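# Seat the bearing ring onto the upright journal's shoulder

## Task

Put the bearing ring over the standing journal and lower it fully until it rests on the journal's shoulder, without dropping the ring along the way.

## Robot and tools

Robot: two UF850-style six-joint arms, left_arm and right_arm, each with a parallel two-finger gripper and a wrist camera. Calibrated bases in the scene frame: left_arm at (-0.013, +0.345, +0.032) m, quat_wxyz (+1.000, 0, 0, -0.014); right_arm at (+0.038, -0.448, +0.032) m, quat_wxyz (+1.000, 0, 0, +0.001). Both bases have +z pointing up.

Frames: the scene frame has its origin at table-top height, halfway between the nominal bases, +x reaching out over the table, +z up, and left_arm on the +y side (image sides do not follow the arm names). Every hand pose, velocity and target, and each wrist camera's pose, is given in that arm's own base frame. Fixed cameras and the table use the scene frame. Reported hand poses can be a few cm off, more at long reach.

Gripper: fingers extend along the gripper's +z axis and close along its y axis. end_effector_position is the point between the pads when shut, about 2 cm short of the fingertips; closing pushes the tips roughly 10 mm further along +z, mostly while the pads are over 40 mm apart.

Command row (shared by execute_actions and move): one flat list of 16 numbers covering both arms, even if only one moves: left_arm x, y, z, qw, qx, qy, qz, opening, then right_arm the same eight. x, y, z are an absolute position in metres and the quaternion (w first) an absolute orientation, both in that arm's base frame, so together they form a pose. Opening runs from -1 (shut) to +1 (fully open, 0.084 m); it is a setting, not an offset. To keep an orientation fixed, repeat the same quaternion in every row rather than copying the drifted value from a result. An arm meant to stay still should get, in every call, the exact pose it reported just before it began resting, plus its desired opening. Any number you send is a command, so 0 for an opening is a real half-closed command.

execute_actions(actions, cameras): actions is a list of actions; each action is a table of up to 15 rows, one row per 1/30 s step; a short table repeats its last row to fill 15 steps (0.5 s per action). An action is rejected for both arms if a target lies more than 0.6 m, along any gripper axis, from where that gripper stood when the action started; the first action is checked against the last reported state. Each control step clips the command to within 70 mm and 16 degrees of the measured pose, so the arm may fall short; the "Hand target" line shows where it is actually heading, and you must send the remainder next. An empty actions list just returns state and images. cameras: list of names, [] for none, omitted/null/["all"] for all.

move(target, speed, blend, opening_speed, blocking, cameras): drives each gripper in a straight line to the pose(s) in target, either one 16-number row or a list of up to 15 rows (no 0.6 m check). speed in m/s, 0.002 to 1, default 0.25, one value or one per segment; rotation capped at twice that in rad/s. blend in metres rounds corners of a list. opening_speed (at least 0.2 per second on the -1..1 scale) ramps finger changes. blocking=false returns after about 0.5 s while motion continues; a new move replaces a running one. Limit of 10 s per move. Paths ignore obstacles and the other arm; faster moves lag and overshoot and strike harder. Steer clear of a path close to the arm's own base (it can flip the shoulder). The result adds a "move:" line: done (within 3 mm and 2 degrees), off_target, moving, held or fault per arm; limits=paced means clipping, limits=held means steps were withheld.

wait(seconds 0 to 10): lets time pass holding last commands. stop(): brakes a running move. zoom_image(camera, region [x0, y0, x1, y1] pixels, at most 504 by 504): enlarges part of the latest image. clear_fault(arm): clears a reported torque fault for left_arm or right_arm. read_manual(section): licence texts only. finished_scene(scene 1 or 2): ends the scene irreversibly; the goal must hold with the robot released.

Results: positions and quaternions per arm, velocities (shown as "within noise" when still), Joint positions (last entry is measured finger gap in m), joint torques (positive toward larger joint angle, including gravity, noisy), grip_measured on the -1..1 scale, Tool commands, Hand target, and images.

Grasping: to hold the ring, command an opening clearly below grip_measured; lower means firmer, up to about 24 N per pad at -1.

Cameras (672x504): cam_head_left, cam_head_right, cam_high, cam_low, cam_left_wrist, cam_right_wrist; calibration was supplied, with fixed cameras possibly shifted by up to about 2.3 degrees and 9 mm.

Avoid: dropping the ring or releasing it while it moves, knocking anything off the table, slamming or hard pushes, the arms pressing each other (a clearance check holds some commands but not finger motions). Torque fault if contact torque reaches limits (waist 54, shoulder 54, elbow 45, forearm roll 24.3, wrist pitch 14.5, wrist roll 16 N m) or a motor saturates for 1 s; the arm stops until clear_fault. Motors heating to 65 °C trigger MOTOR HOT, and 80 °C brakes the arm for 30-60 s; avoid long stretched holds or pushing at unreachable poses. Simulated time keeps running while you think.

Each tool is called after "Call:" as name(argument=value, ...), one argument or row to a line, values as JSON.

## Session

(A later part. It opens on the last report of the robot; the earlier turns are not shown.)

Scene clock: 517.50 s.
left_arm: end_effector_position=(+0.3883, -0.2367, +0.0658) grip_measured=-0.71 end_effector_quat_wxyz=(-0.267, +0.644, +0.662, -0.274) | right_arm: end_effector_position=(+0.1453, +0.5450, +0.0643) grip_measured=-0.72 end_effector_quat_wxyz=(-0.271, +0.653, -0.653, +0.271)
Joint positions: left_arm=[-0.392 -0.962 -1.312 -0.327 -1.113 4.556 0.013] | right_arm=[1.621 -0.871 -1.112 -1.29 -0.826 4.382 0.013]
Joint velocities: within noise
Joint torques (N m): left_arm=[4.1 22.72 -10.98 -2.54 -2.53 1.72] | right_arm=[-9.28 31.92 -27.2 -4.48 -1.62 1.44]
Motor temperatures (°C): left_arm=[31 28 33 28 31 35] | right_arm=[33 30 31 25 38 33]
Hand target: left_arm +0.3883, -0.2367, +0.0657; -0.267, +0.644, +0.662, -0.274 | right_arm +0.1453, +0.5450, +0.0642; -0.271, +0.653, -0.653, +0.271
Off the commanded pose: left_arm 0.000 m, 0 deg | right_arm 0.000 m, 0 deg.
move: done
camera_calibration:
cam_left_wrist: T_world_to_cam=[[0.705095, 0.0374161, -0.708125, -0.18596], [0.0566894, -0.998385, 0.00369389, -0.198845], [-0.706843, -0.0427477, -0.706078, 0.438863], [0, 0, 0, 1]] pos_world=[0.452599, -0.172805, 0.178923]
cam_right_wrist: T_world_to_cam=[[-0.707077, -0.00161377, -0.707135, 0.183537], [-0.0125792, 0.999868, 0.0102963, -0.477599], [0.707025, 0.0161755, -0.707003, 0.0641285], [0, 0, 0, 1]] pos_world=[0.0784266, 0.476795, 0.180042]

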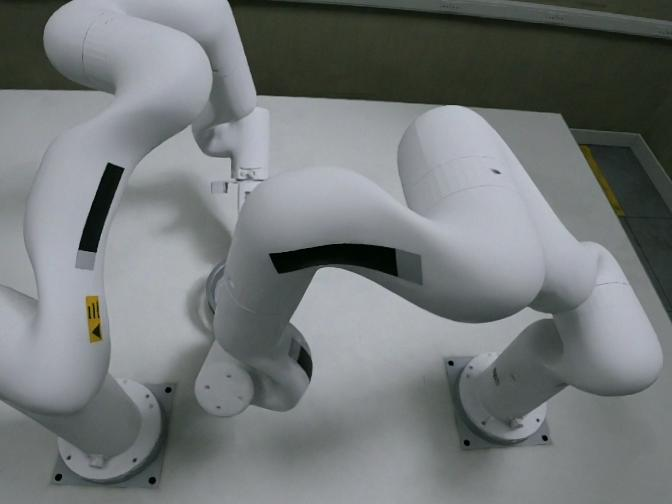

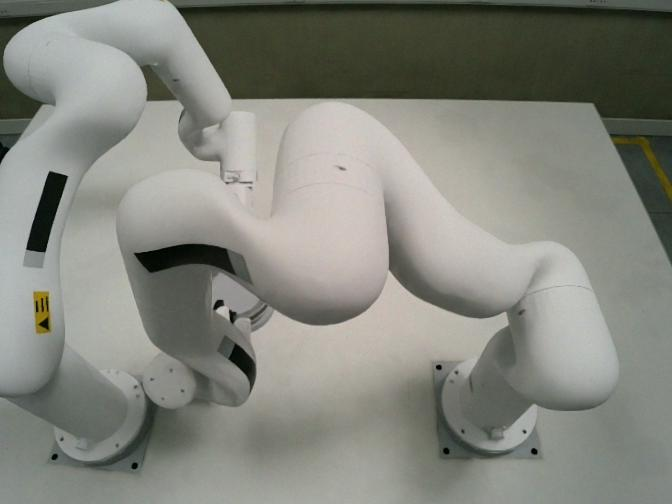

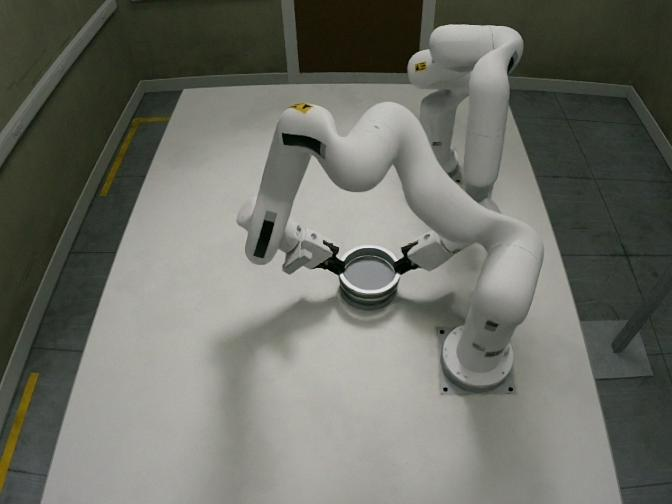

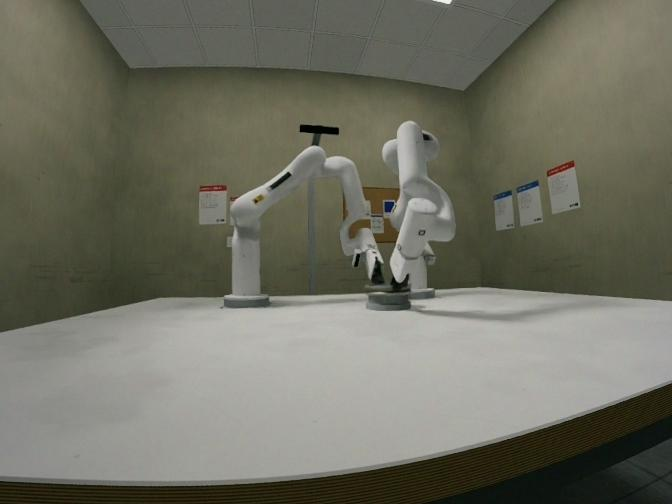

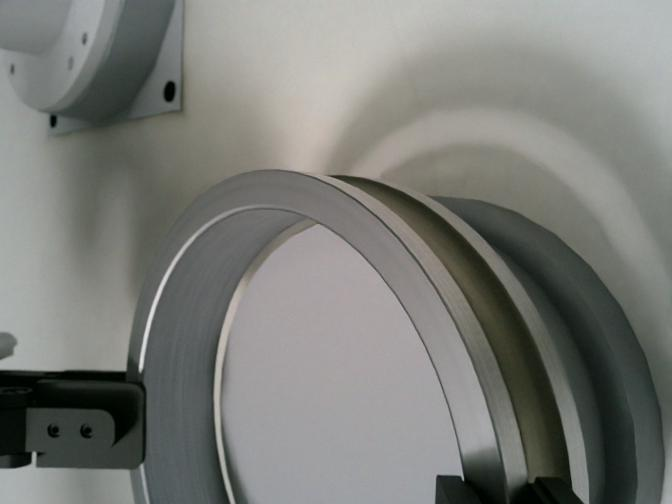

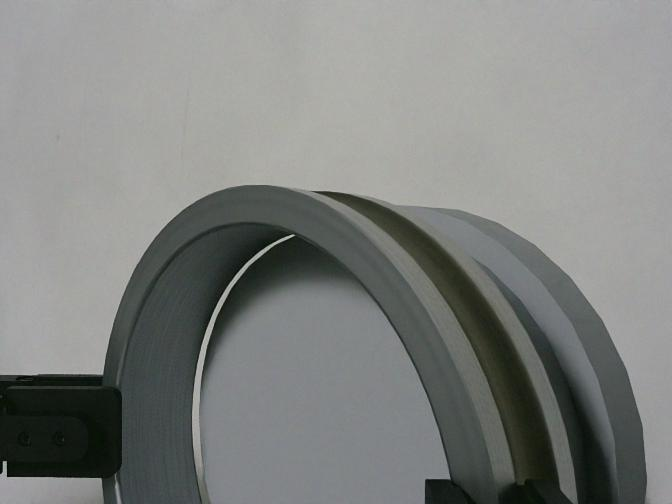

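Call:
zoom_image(
  camera="cam_left_wrist",
  region=[200, 210, 340, 350],
)

Call:
zoom_image(
  camera="cam_right_wrist",
  region=[180, 220, 320, 360],
)

Call:
zoom_image(
  camera="cam_left_wrist",
  region=[180, 364, 320, 504],
)

Call:
zoom_image(
  camera="cam_right_wrist",
  region=[170, 364, 310, 504],
)

Call:
zoom_image(
  camera="cam_high",
  region=[338, 240, 402, 304],
)

Scaled by 3.600 from the camera's 672x504 image, which has a finer 960x720 frame.

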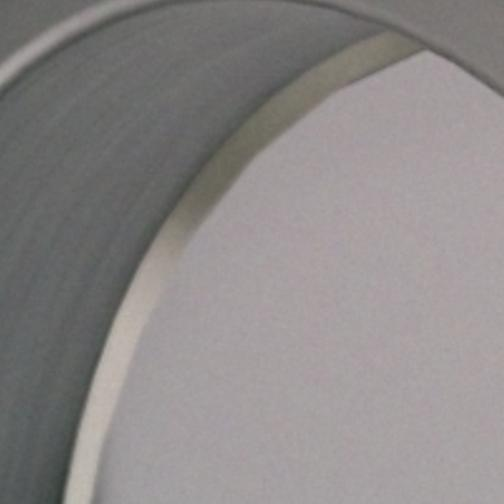

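Scaled by 3.600 from the camera's 672x504 image, which has a finer 960x720 frame.

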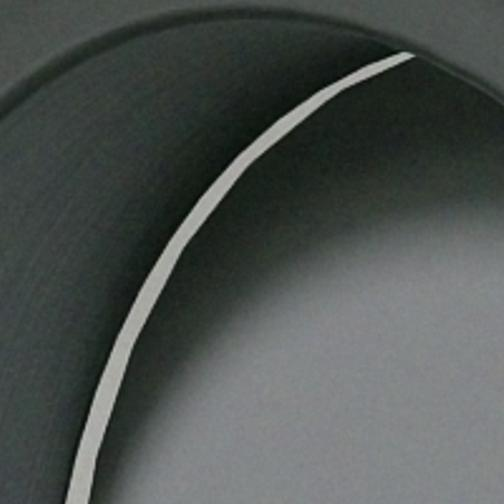

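Scaled by 3.600 from the camera's 672x504 image, which has a finer 960x720 frame.

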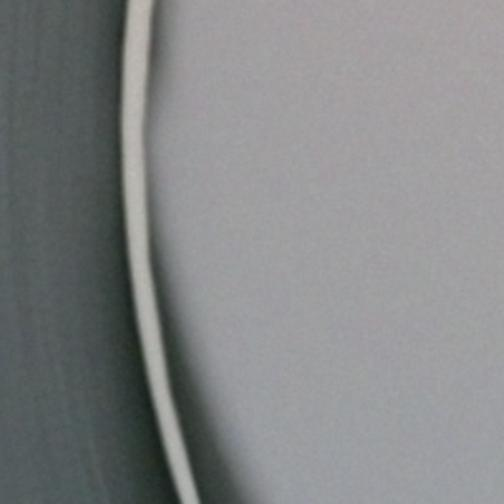

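Scaled by 3.600 from the camera's 672x504 image, which has a finer 960x720 frame.

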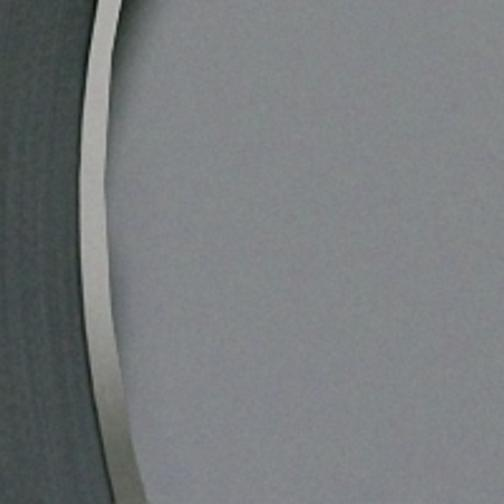

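Scaled by 7.875 from the camera's 672x504 image, which has a finer 960x720 frame.

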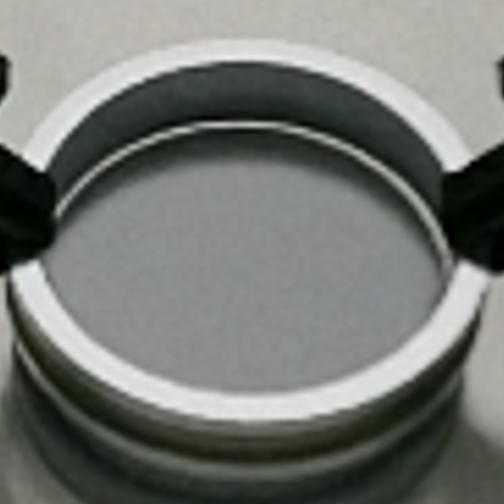

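Call:
move(
  target=[
    [0.3888,-0.2377,0.0657,0.2668,-0.6442,-0.6624,0.2744,-1,0.1458,0.544,0.0642,-0.2706,0.6533,-0.6533,0.2706,-1],
    [0.3888,-0.2377,0.0637,0.2668,-0.6442,-0.6624,0.2744,-1,0.1458,0.544,0.0622,-0.2706,0.6533,-0.6533,0.2706,-1],
  ],
  speed=0.02,
  cameras=["cam_left_wrist","cam_right_wrist","cam_high","cam_low"],
)

Call:
zoom_image(
  camera="cam_left_wrist",
  region=[180, 200, 484, 504],
)

Call:
zoom_image(
  camera="cam_right_wrist",
  region=[170, 200, 474, 504],
)

Call:
zoom_image(
  camera="cam_high",
  region=[338, 240, 402, 304],
)

Call:
zoom_image(
  camera="cam_low",
  region=[355, 275, 425, 315],
)

Scene clock: 543.37 s.
left_arm: end_effector_position=(+0.3888, -0.2377, +0.0638) grip_measured=-0.71 end_effector_quat_wxyz=(-0.267, +0.644, +0.662, -0.274) | right_arm: end_effector_position=(+0.1458, +0.5439, +0.0623) grip_measured=-0.72 end_effector_quat_wxyz=(-0.271, +0.653, -0.653, +0.271)
Joint positions: left_arm=[-0.393 -0.967 -1.317 -0.328 -1.112 4.555 0.013] | right_arm=[1.621 -0.874 -1.11 -1.295 -0.824 4.388 0.013]
Joint velocities: within noise
Joint torques (N m): left_arm=[-11.09 22.35 -11.62 -2.42 -2.59 -0.02] | right_arm=[-11.43 29.87 -26.4 -3.41 -2.04 1.11]
Motor temperatures (°C): left_arm=[31 27 33 28 31 35] | right_arm=[33 30 31 25 37 33]
Hand target: left_arm +0.3888, -0.2377, +0.0637; -0.267, +0.644, +0.662, -0.274 | right_arm +0.1458, +0.5440, +0.0622; -0.271, +0.653, -0.653, +0.271
Off the commanded pose: left_arm 0.000 m, 0 deg | right_arm 0.000 m, 0 deg.
move: done
camera_calibration:
cam_left_wrist: T_world_to_cam=[[0.704934, 0.0376218, -0.708275, -0.187556], [0.0568349, -0.998377, 0.00353549, -0.1999], [-0.706992, -0.042747, -0.705928, 0.437802], [0, 0, 0, 1]] pos_world=[0.453099, -0.173805, 0.176923]
cam_right_wrist: T_world_to_cam=[[-0.707175, -0.00175765, -0.707037, 0.182533], [-0.0126088, 0.999869, 0.0101256, -0.476441], [0.706926, 0.0160754, -0.707104, 0.0624519], [0, 0, 0, 1]] pos_world=[0.0789268, 0.475695, 0.178042]
Images, in order (width x height): cam_high 672x504, cam_low 672x504, cam_left_wrist 672x504, cam_right_wrist 672x504.

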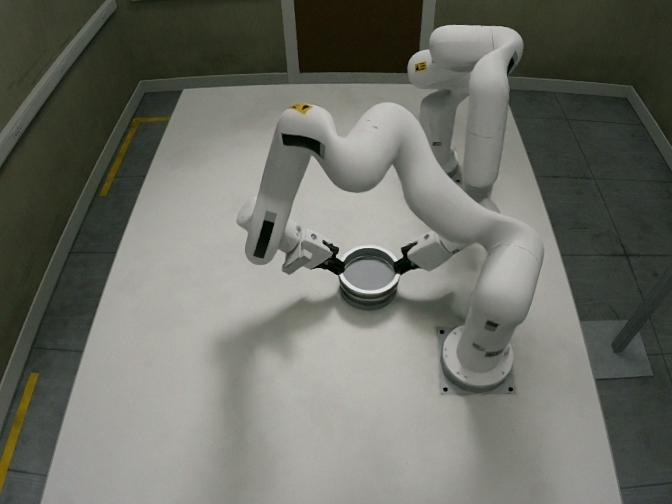

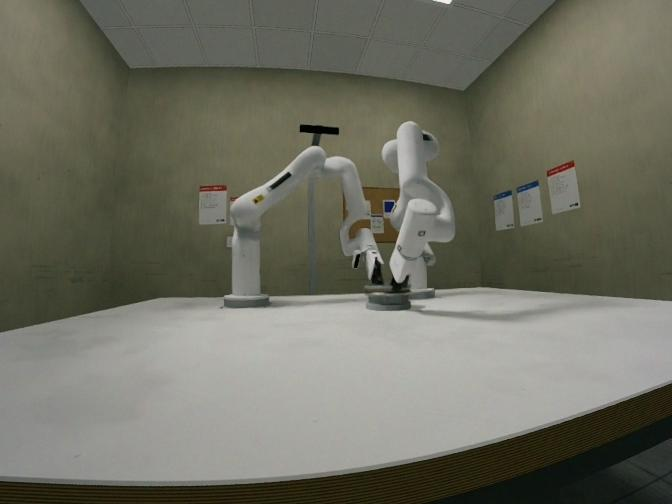

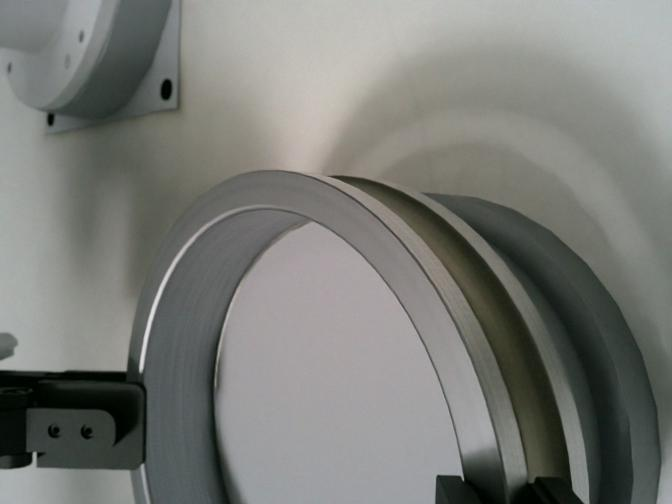

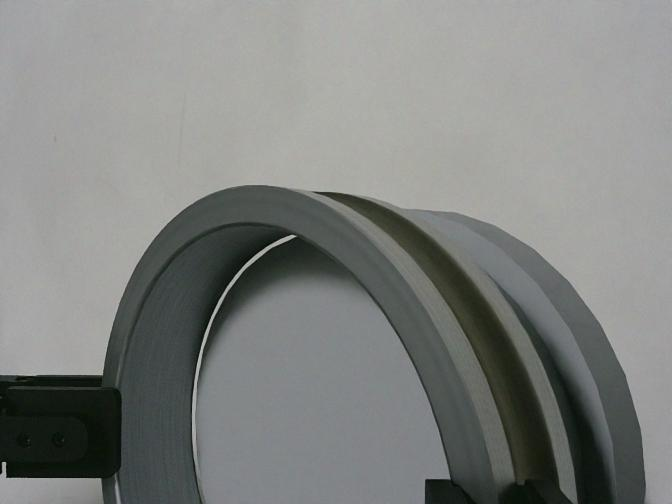

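Scaled by 1.658 from the camera's 672x504 image, which has a finer 960x720 frame.

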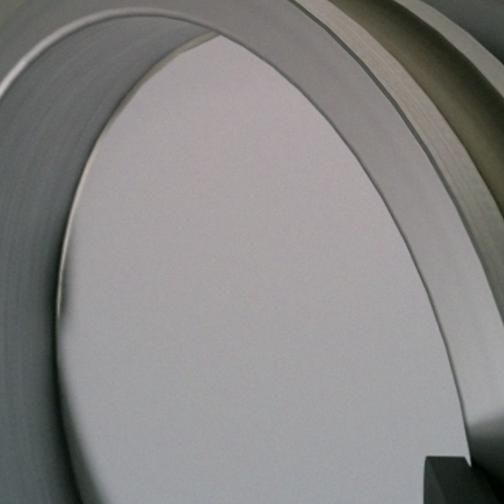

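Scaled by 1.658 from the camera's 672x504 image, which has a finer 960x720 frame.

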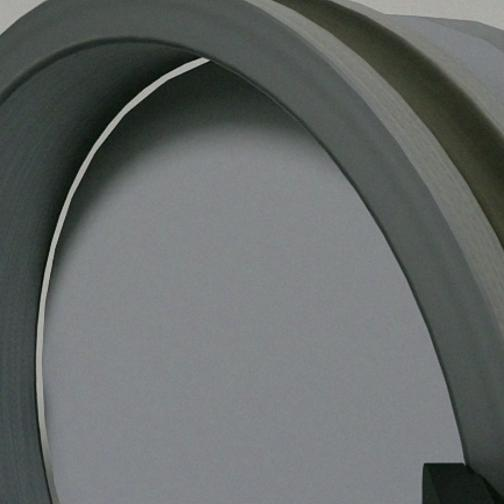

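Scaled by 7.875 from the camera's 672x504 image, which has a finer 960x720 frame.

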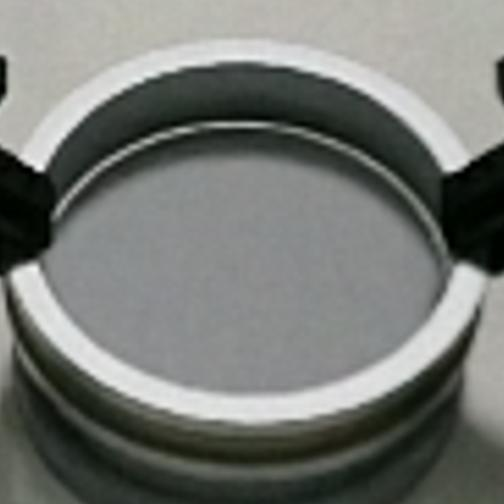

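Scaled by 7.200 from the camera's 672x504 image, which has a finer 960x720 frame.

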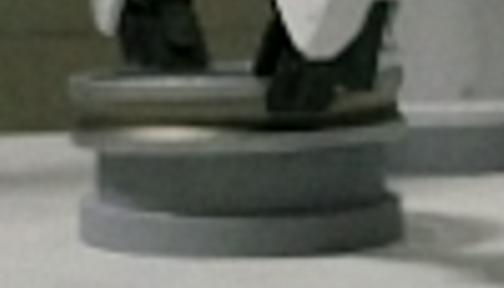

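Call:
move(
  target=[
    [0.3885,-0.2377,0.0637,0.2668,-0.6442,-0.6624,0.2744,-1,0.1455,0.544,0.0622,-0.2706,0.6533,-0.6533,0.2706,-1],
    [0.3885,-0.2377,0.0597,0.2668,-0.6442,-0.6624,0.2744,-1,0.1455,0.544,0.0582,-0.2706,0.6533,-0.6533,0.2706,-1],
  ],
  speed=0.015,
  cameras=["cam_left_wrist","cam_right_wrist","cam_high","cam_low"],
)

Call:
zoom_image(
  camera="cam_left_wrist",
  region=[180, 200, 484, 504],
)

Call:
zoom_image(
  camera="cam_right_wrist",
  region=[170, 200, 474, 504],
)

Call:
zoom_image(
  camera="cam_high",
  region=[338, 240, 402, 304],
)

Call:
zoom_image(
  camera="cam_low",
  region=[355, 275, 425, 315],
)

Scene clock: 553.53 s.
left_arm: end_effector_position=(+0.3885, -0.2377, +0.0598) grip_measured=-0.71 end_effector_quat_wxyz=(-0.267, +0.644, +0.662, -0.274) | right_arm: end_effector_position=(+0.1455, +0.5440, +0.0583) grip_measured=-0.72 end_effector_quat_wxyz=(-0.271, +0.653, -0.653, +0.271)
Joint positions: left_arm=[-0.393 -0.974 -1.319 -0.329 -1.106 4.557 0.013] | right_arm=[1.621 -0.883 -1.113 -1.3 -0.823 4.396 0.013]
Joint velocities: within noise
Joint torques (N m): left_arm=[-10.39 21.79 -8.83 -2.54 -2.98 1.79] | right_arm=[3.19 29.94 -26.57 -4.68 -1.6 1.28]
Motor temperatures (°C): left_arm=[31 27 33 28 31 35] | right_arm=[33 30 31 25 37 33]
Hand target: left_arm +0.3885, -0.2377, +0.0597; -0.267, +0.644, +0.662, -0.274 | right_arm +0.1455, +0.5440, +0.0582; -0.271, +0.653, -0.653, +0.271
Off the commanded pose: left_arm 0.000 m, 0 deg | right_arm 0.000 m, 0 deg.
move: done
camera_calibration:
cam_left_wrist: T_world_to_cam=[[0.705195, 0.0374208, -0.708025, -0.190375], [0.0566922, -0.998385, 0.00369855, -0.199834], [-0.706743, -0.0427477, -0.706178, 0.434697], [0, 0, 0, 1]] pos_world=[0.452799, -0.173805, 0.172922]
cam_right_wrist: T_world_to_cam=[[-0.707077, -0.00161377, -0.707135, 0.179434], [-0.0125792, 0.999868, 0.0102963, -0.476535], [0.707025, 0.0161755, -0.707003, 0.0597612], [0, 0, 0, 1]] pos_world=[0.0786266, 0.475795, 0.174042]
Images, in order (width x height): cam_high 672x504, cam_low 672x504, cam_left_wrist 672x504, cam_right_wrist 672x504.

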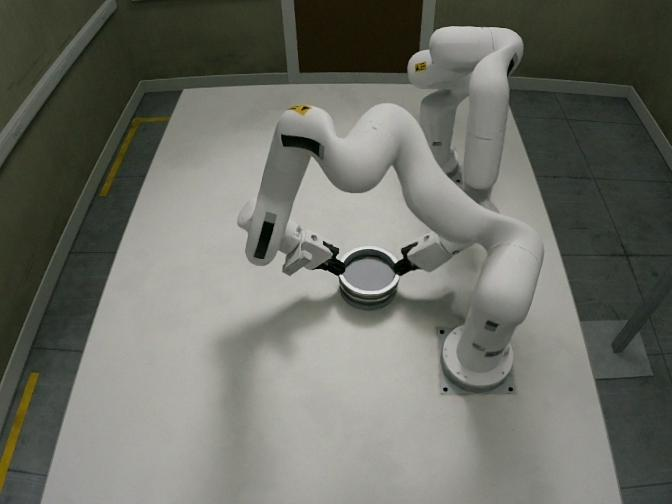

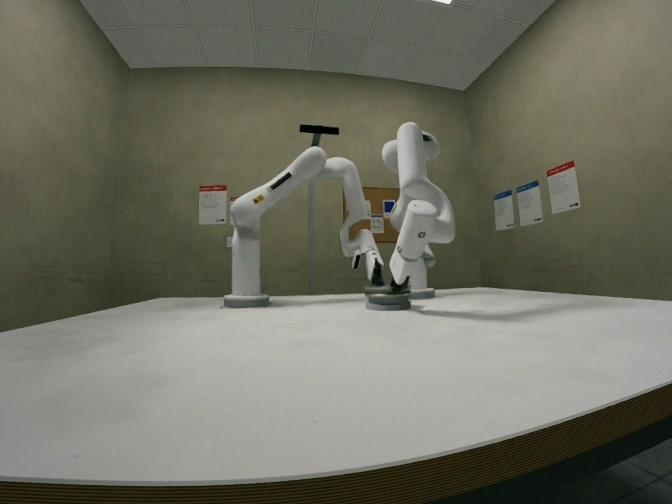

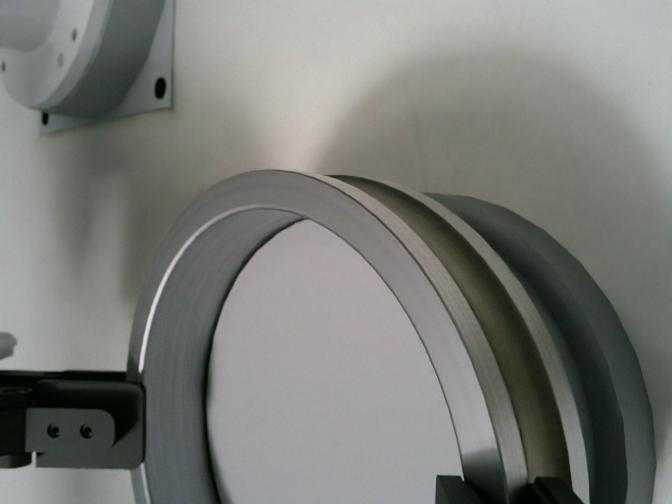

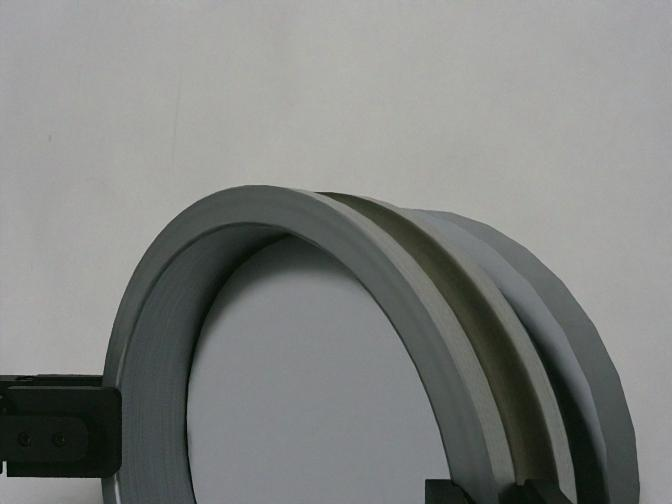

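Scaled by 1.658 from the camera's 672x504 image, which has a finer 960x720 frame.

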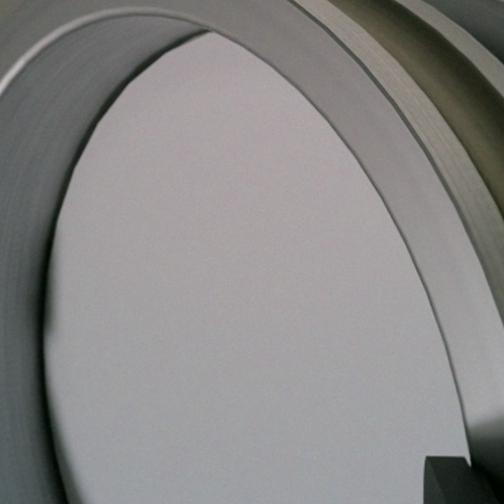

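Scaled by 1.658 from the camera's 672x504 image, which has a finer 960x720 frame.

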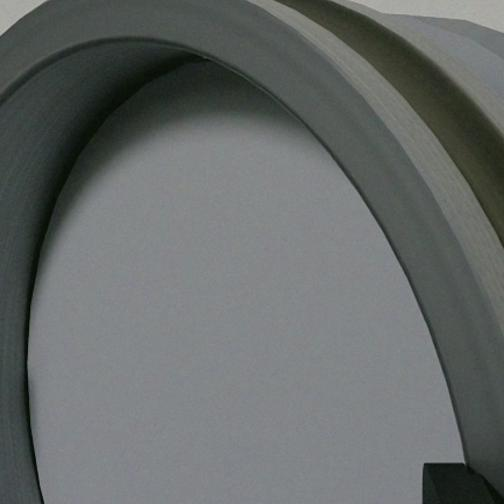

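Scaled by 7.875 from the camera's 672x504 image, which has a finer 960x720 frame.

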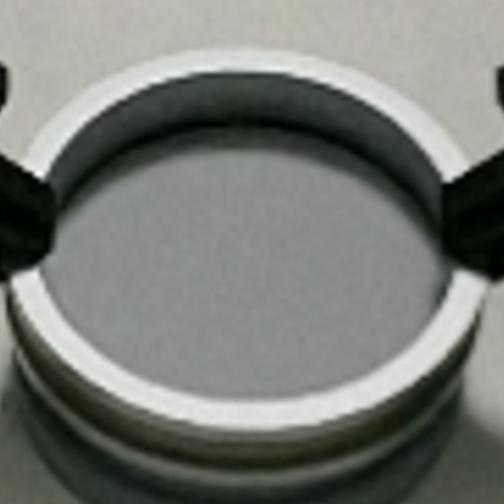

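Scaled by 7.200 from the camera's 672x504 image, which has a finer 960x720 frame.

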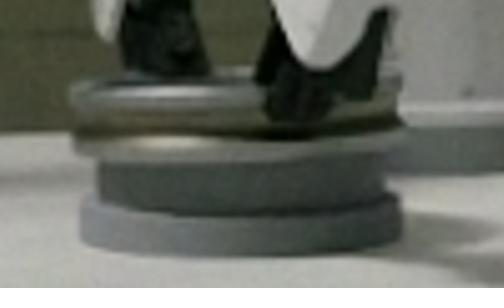

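Call:
move(
  target=[0.3885,-0.2377,0.0557,0.2668,-0.6442,-0.6624,0.2744,-1,0.1455,0.544,0.0542,-0.2706,0.6533,-0.6533,0.2706,-1],
  speed=0.01,
  cameras=["cam_left_wrist","cam_right_wrist","cam_high","cam_low"],
)

Call:
zoom_image(
  camera="cam_high",
  region=[338, 240, 402, 304],
)

Call:
zoom_image(
  camera="cam_low",
  region=[355, 275, 425, 315],
)

Scene clock: 557.27 s.
left_arm: end_effector_position=(+0.3885, -0.2377, +0.0558) grip_measured=-0.71 end_effector_quat_wxyz=(-0.267, +0.644, +0.662, -0.274) | right_arm: end_effector_position=(+0.1455, +0.5440, +0.0543) grip_measured=-0.72 end_effector_quat_wxyz=(-0.271, +0.653, -0.653, +0.271)
Joint positions: left_arm=[-0.393 -0.982 -1.322 -0.33 -1.102 4.559 0.013] | right_arm=[1.621 -0.892 -1.117 -1.305 -0.821 4.403 0.012]
Joint velocities: within noise
Joint torques (N m): left_arm=[-10.39 20.65 -7.83 -2.85 -3.69 1.83] | right_arm=[2.78 29.23 -26.25 -3.87 -1.79 1.14]
Motor temperatures (°C): left_arm=[31 27 33 28 31 35] | right_arm=[33 30 31 25 37 33]
Hand target: left_arm +0.3885, -0.2377, +0.0557; -0.267, +0.644, +0.662, -0.274 | right_arm +0.1455, +0.5440, +0.0542; -0.271, +0.653, -0.653, +0.271
Off the commanded pose: left_arm 0.000 m, 0 deg | right_arm 0.000 m, 0 deg.
move: done
camera_calibration:
cam_left_wrist: T_world_to_cam=[[0.705144, 0.0374185, -0.708076, -0.193175], [0.0566925, -0.998385, 0.00369784, -0.199819], [-0.706794, -0.0427501, -0.706127, 0.431886], [0, 0, 0, 1]] pos_world=[0.452799, -0.173805, 0.168922]
cam_right_wrist: T_world_to_cam=[[-0.707078, -0.00154302, -0.707134, 0.176572], [-0.0125292, 0.999868, 0.0103464, -0.476507], [0.707025, 0.0161756, -0.707003, 0.0569332], [0, 0, 0, 1]] pos_world=[0.0786266, 0.475795, 0.170042]
Images, in order (width x height): cam_high 672x504, cam_low 672x504, cam_left_wrist 672x504, cam_right_wrist 672x504.

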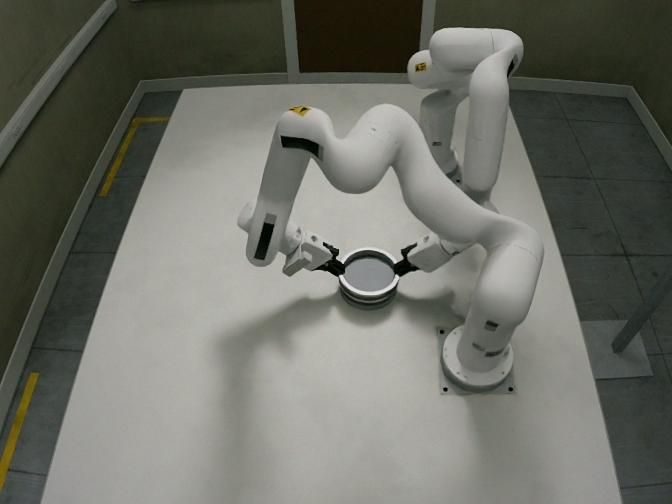

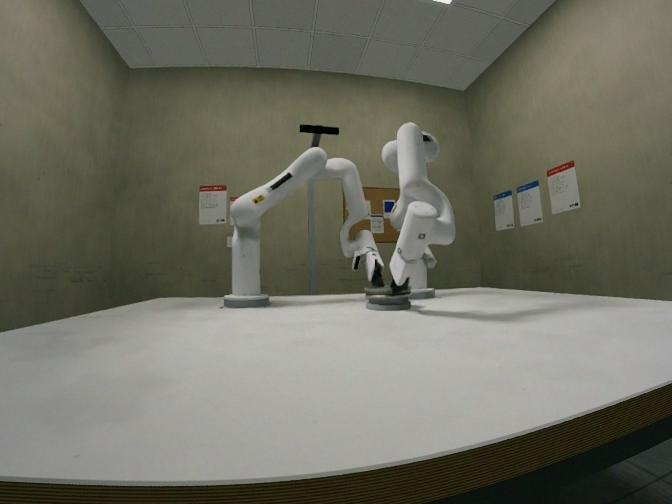

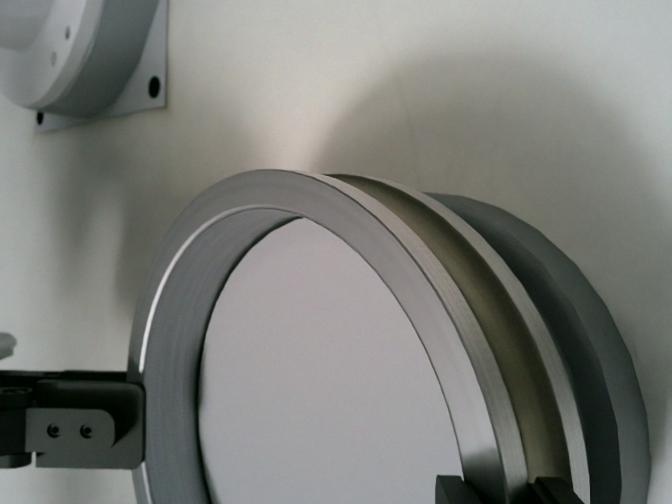

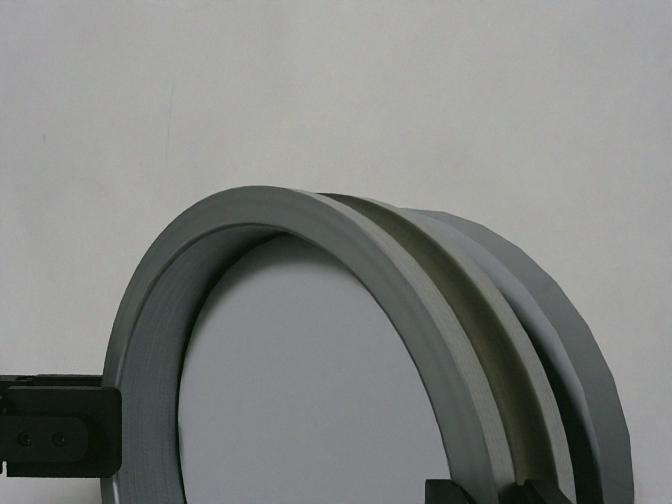

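Scaled by 7.875 from the camera's 672x504 image, which has a finer 960x720 frame.

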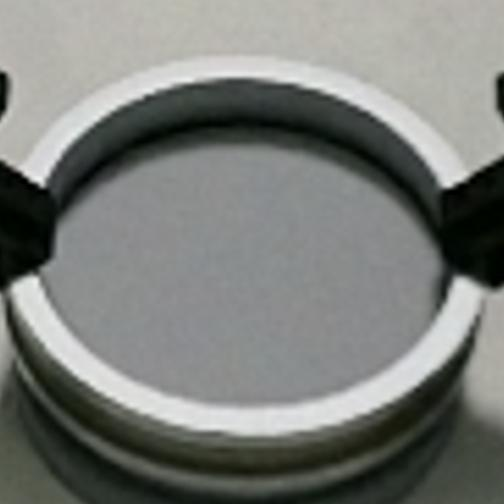

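Scaled by 7.200 from the camera's 672x504 image, which has a finer 960x720 frame.

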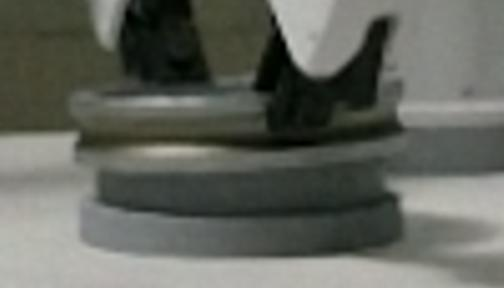

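Call:
move(
  target=[0.3885,-0.2377,0.0497,0.2668,-0.6442,-0.6624,0.2744,-1,0.1455,0.544,0.0482,-0.2706,0.6533,-0.6533,0.2706,-1],
  speed=0.01,
  cameras=["cam_left_wrist","cam_right_wrist","cam_high","cam_low"],
)

Call:
zoom_image(
  camera="cam_high",
  region=[338, 240, 402, 304],
)

Call:
zoom_image(
  camera="cam_low",
  region=[355, 275, 425, 315],
)

Scene clock: 562.87 s.
left_arm: end_effector_position=(+0.3885, -0.2377, +0.0498) grip_measured=-0.71 end_effector_quat_wxyz=(-0.267, +0.644, +0.662, -0.274) | right_arm: end_effector_position=(+0.1455, +0.5440, +0.0483) grip_measured=-0.72 end_effector_quat_wxyz=(-0.271, +0.653, -0.653, +0.271)
Joint positions: left_arm=[-0.393 -0.995 -1.327 -0.331 -1.095 4.562 0.013] | right_arm=[1.621 -0.905 -1.121 -1.312 -0.819 4.414 0.012]
Joint velocities: within noise
Joint torques (N m): left_arm=[-10.76 20.53 -8.14 -3.31 -3.54 1.84] | right_arm=[1.78 31.2 -24.85 -4.36 -1.88 1.31]
Motor temperatures (°C): left_arm=[31 27 33 28 31 35] | right_arm=[33 30 31 25 36 33]
Hand target: left_arm +0.3885, -0.2377, +0.0497; -0.267, +0.644, +0.662, -0.274 | right_arm +0.1455, +0.5440, +0.0482; -0.271, +0.653, -0.653, +0.271
Off the commanded pose: left_arm 0.000 m, 0 deg | right_arm 0.000 m, 0 deg.
move: done
camera_calibration:
cam_left_wrist: T_world_to_cam=[[0.705144, 0.0374185, -0.708076, -0.197424], [0.0566925, -0.998385, 0.00369784, -0.199797], [-0.706794, -0.0427501, -0.706127, 0.427649], [0, 0, 0, 1]] pos_world=[0.452799, -0.173805, 0.162922]
cam_right_wrist: T_world_to_cam=[[-0.707177, -0.00154549, -0.707034, 0.172322], [-0.0125295, 0.999868, 0.0103464, -0.476444], [0.706925, 0.0161756, -0.707103, 0.0527152], [0, 0, 0, 1]] pos_world=[0.0786267, 0.475795, 0.164042]
Images, in order (width x height): cam_high 672x504, cam_low 672x504, cam_left_wrist 672x504, cam_right_wrist 672x504.

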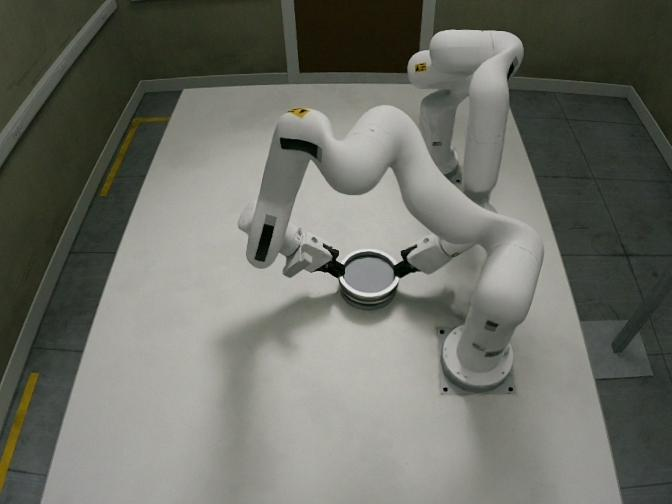

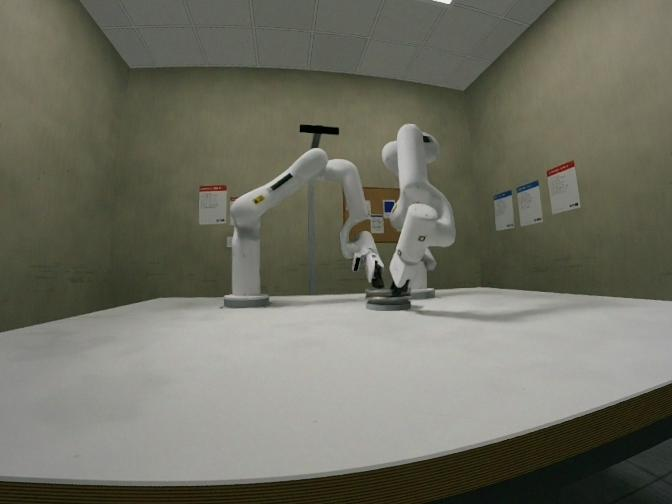

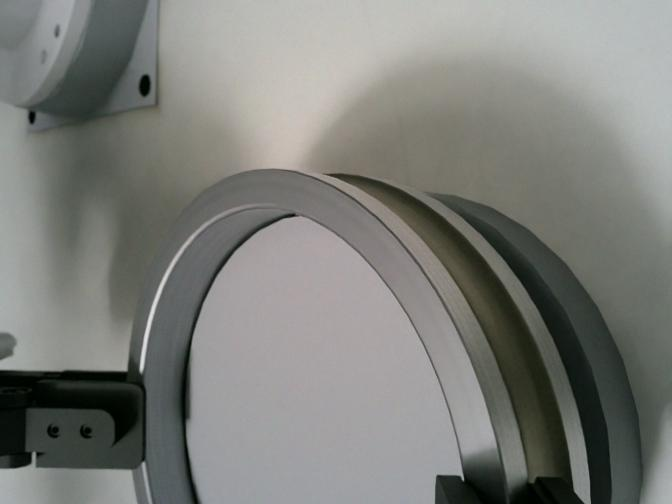

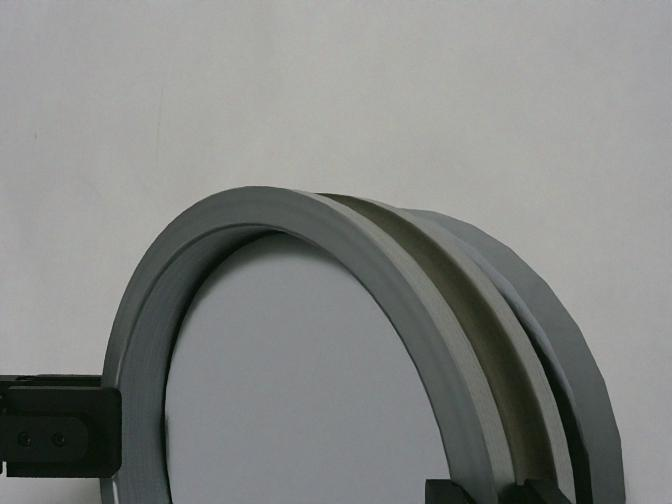

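Scaled by 7.875 from the camera's 672x504 image, which has a finer 960x720 frame.

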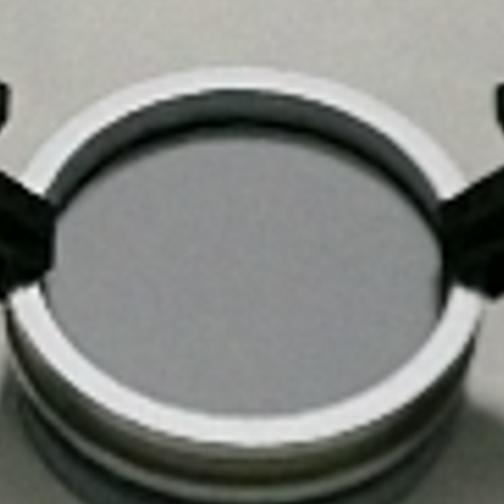

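Scaled by 7.200 from the camera's 672x504 image, which has a finer 960x720 frame.

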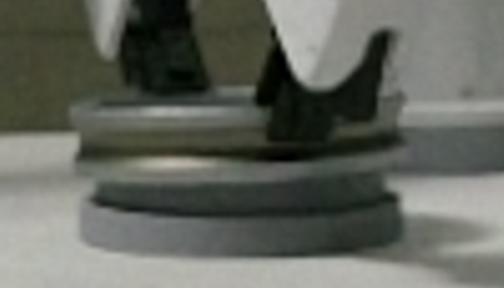

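Call:
move(
  target=[0.3885,-0.2377,0.0397,0.2668,-0.6442,-0.6624,0.2744,-1,0.1455,0.544,0.0382,-0.2706,0.6533,-0.6533,0.2706,-1],
  speed=0.012,
  cameras=["cam_left_wrist","cam_right_wrist","cam_high","cam_low"],
)

Call:
zoom_image(
  camera="cam_high",
  region=[338, 240, 402, 304],
)

Call:
zoom_image(
  camera="cam_low",
  region=[355, 275, 425, 315],
)

Scene clock: 573.13 s.
left_arm: end_effector_position=(+0.3885, -0.2377, +0.0398) grip_measured=-0.71 end_effector_quat_wxyz=(-0.267, +0.644, +0.662, -0.274) | right_arm: end_effector_position=(+0.1455, +0.5440, +0.0383) grip_measured=-0.72 end_effector_quat_wxyz=(-0.271, +0.653, -0.653, +0.271)
Joint positions: left_arm=[-0.393 -1.015 -1.335 -0.333 -1.084 4.566 0.013] | right_arm=[1.621 -0.927 -1.13 -1.325 -0.816 4.432 0.012]
Joint velocities: within noise
Joint torques (N m): left_arm=[-11.21 21.84 -9.05 -3.59 -3.42 1.71] | right_arm=[1.26 24.49 -21.52 -3.83 -0.78 1.35]
Motor temperatures (°C): left_arm=[31 27 33 28 31 35] | right_arm=[33 30 31 25 36 33]
Hand target: left_arm +0.3885, -0.2377, +0.0397; -0.267, +0.644, +0.662, -0.274 | right_arm +0.1455, +0.5440, +0.0382; -0.271, +0.653, -0.653, +0.271
Off the commanded pose: left_arm 0.000 m, 0 deg | right_arm 0.000 m, 0 deg.
move: done
camera_calibration:
cam_left_wrist: T_world_to_cam=[[0.705144, 0.0374185, -0.708076, -0.204504], [0.0566925, -0.998385, 0.00369784, -0.19976], [-0.706794, -0.0427501, -0.706127, 0.420588], [0, 0, 0, 1]] pos_world=[0.452799, -0.173805, 0.152922]
cam_right_wrist: T_world_to_cam=[[-0.707078, -0.00154302, -0.707134, 0.165258], [-0.0125292, 0.999868, 0.0103464, -0.476341], [0.707025, 0.0161756, -0.707003, 0.0456211], [0, 0, 0, 1]] pos_world=[0.0786266, 0.475795, 0.154042]
Images, in order (width x height): cam_high 672x504, cam_low 672x504, cam_left_wrist 672x504, cam_right_wrist 672x504.

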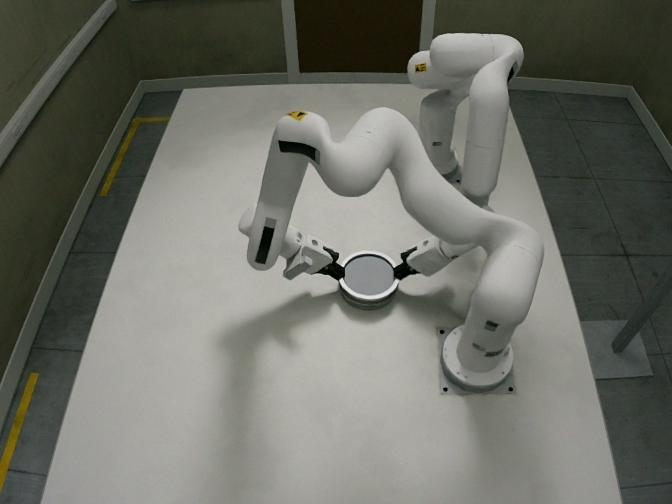

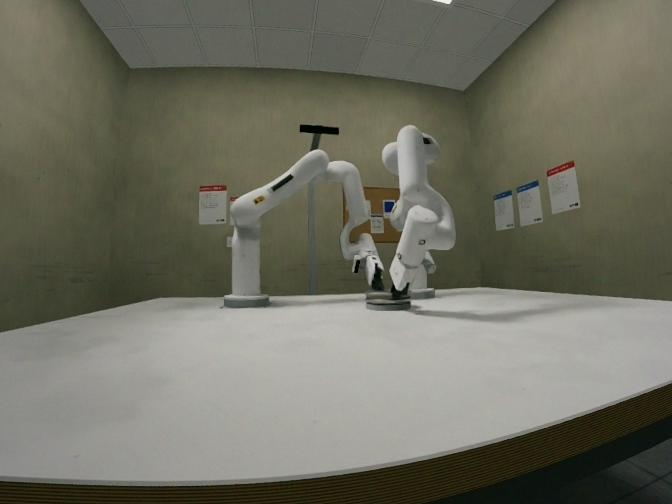

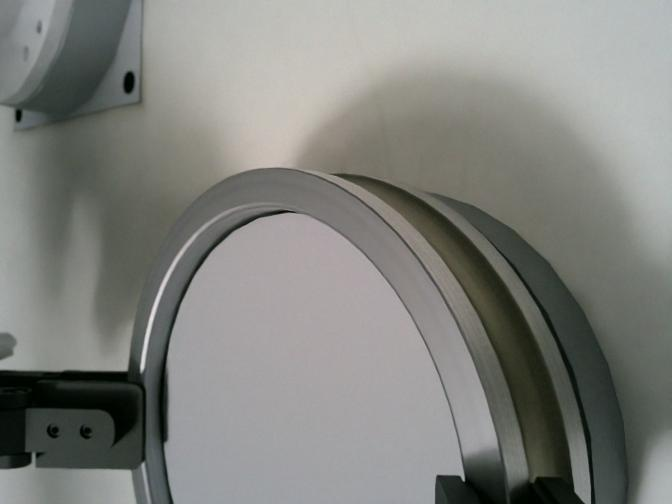

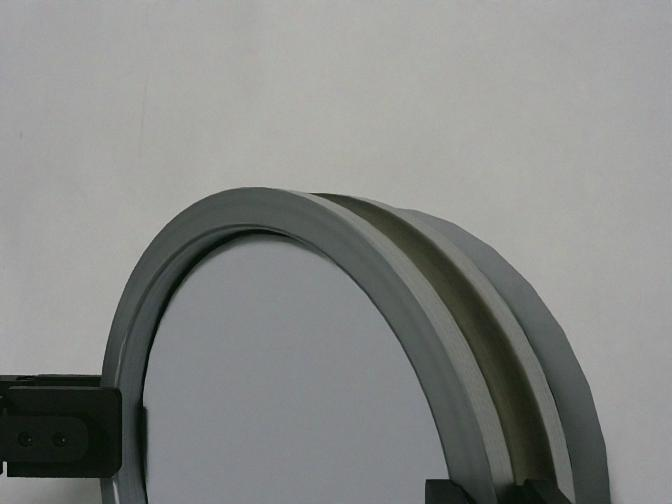

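Scaled by 7.875 from the camera's 672x504 image, which has a finer 960x720 frame.

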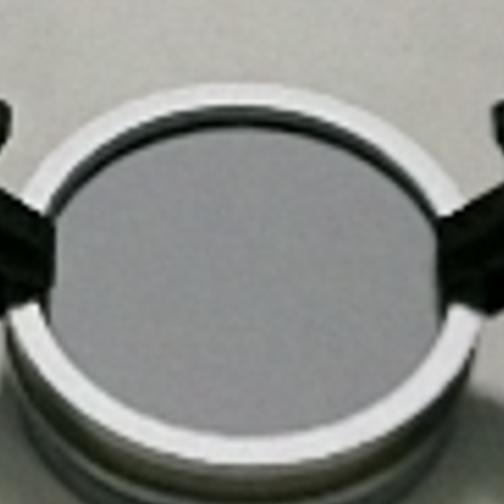

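Scaled by 7.200 from the camera's 672x504 image, which has a finer 960x720 frame.

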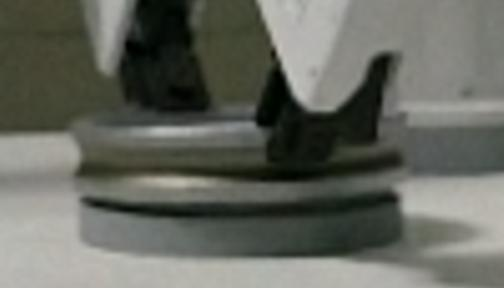

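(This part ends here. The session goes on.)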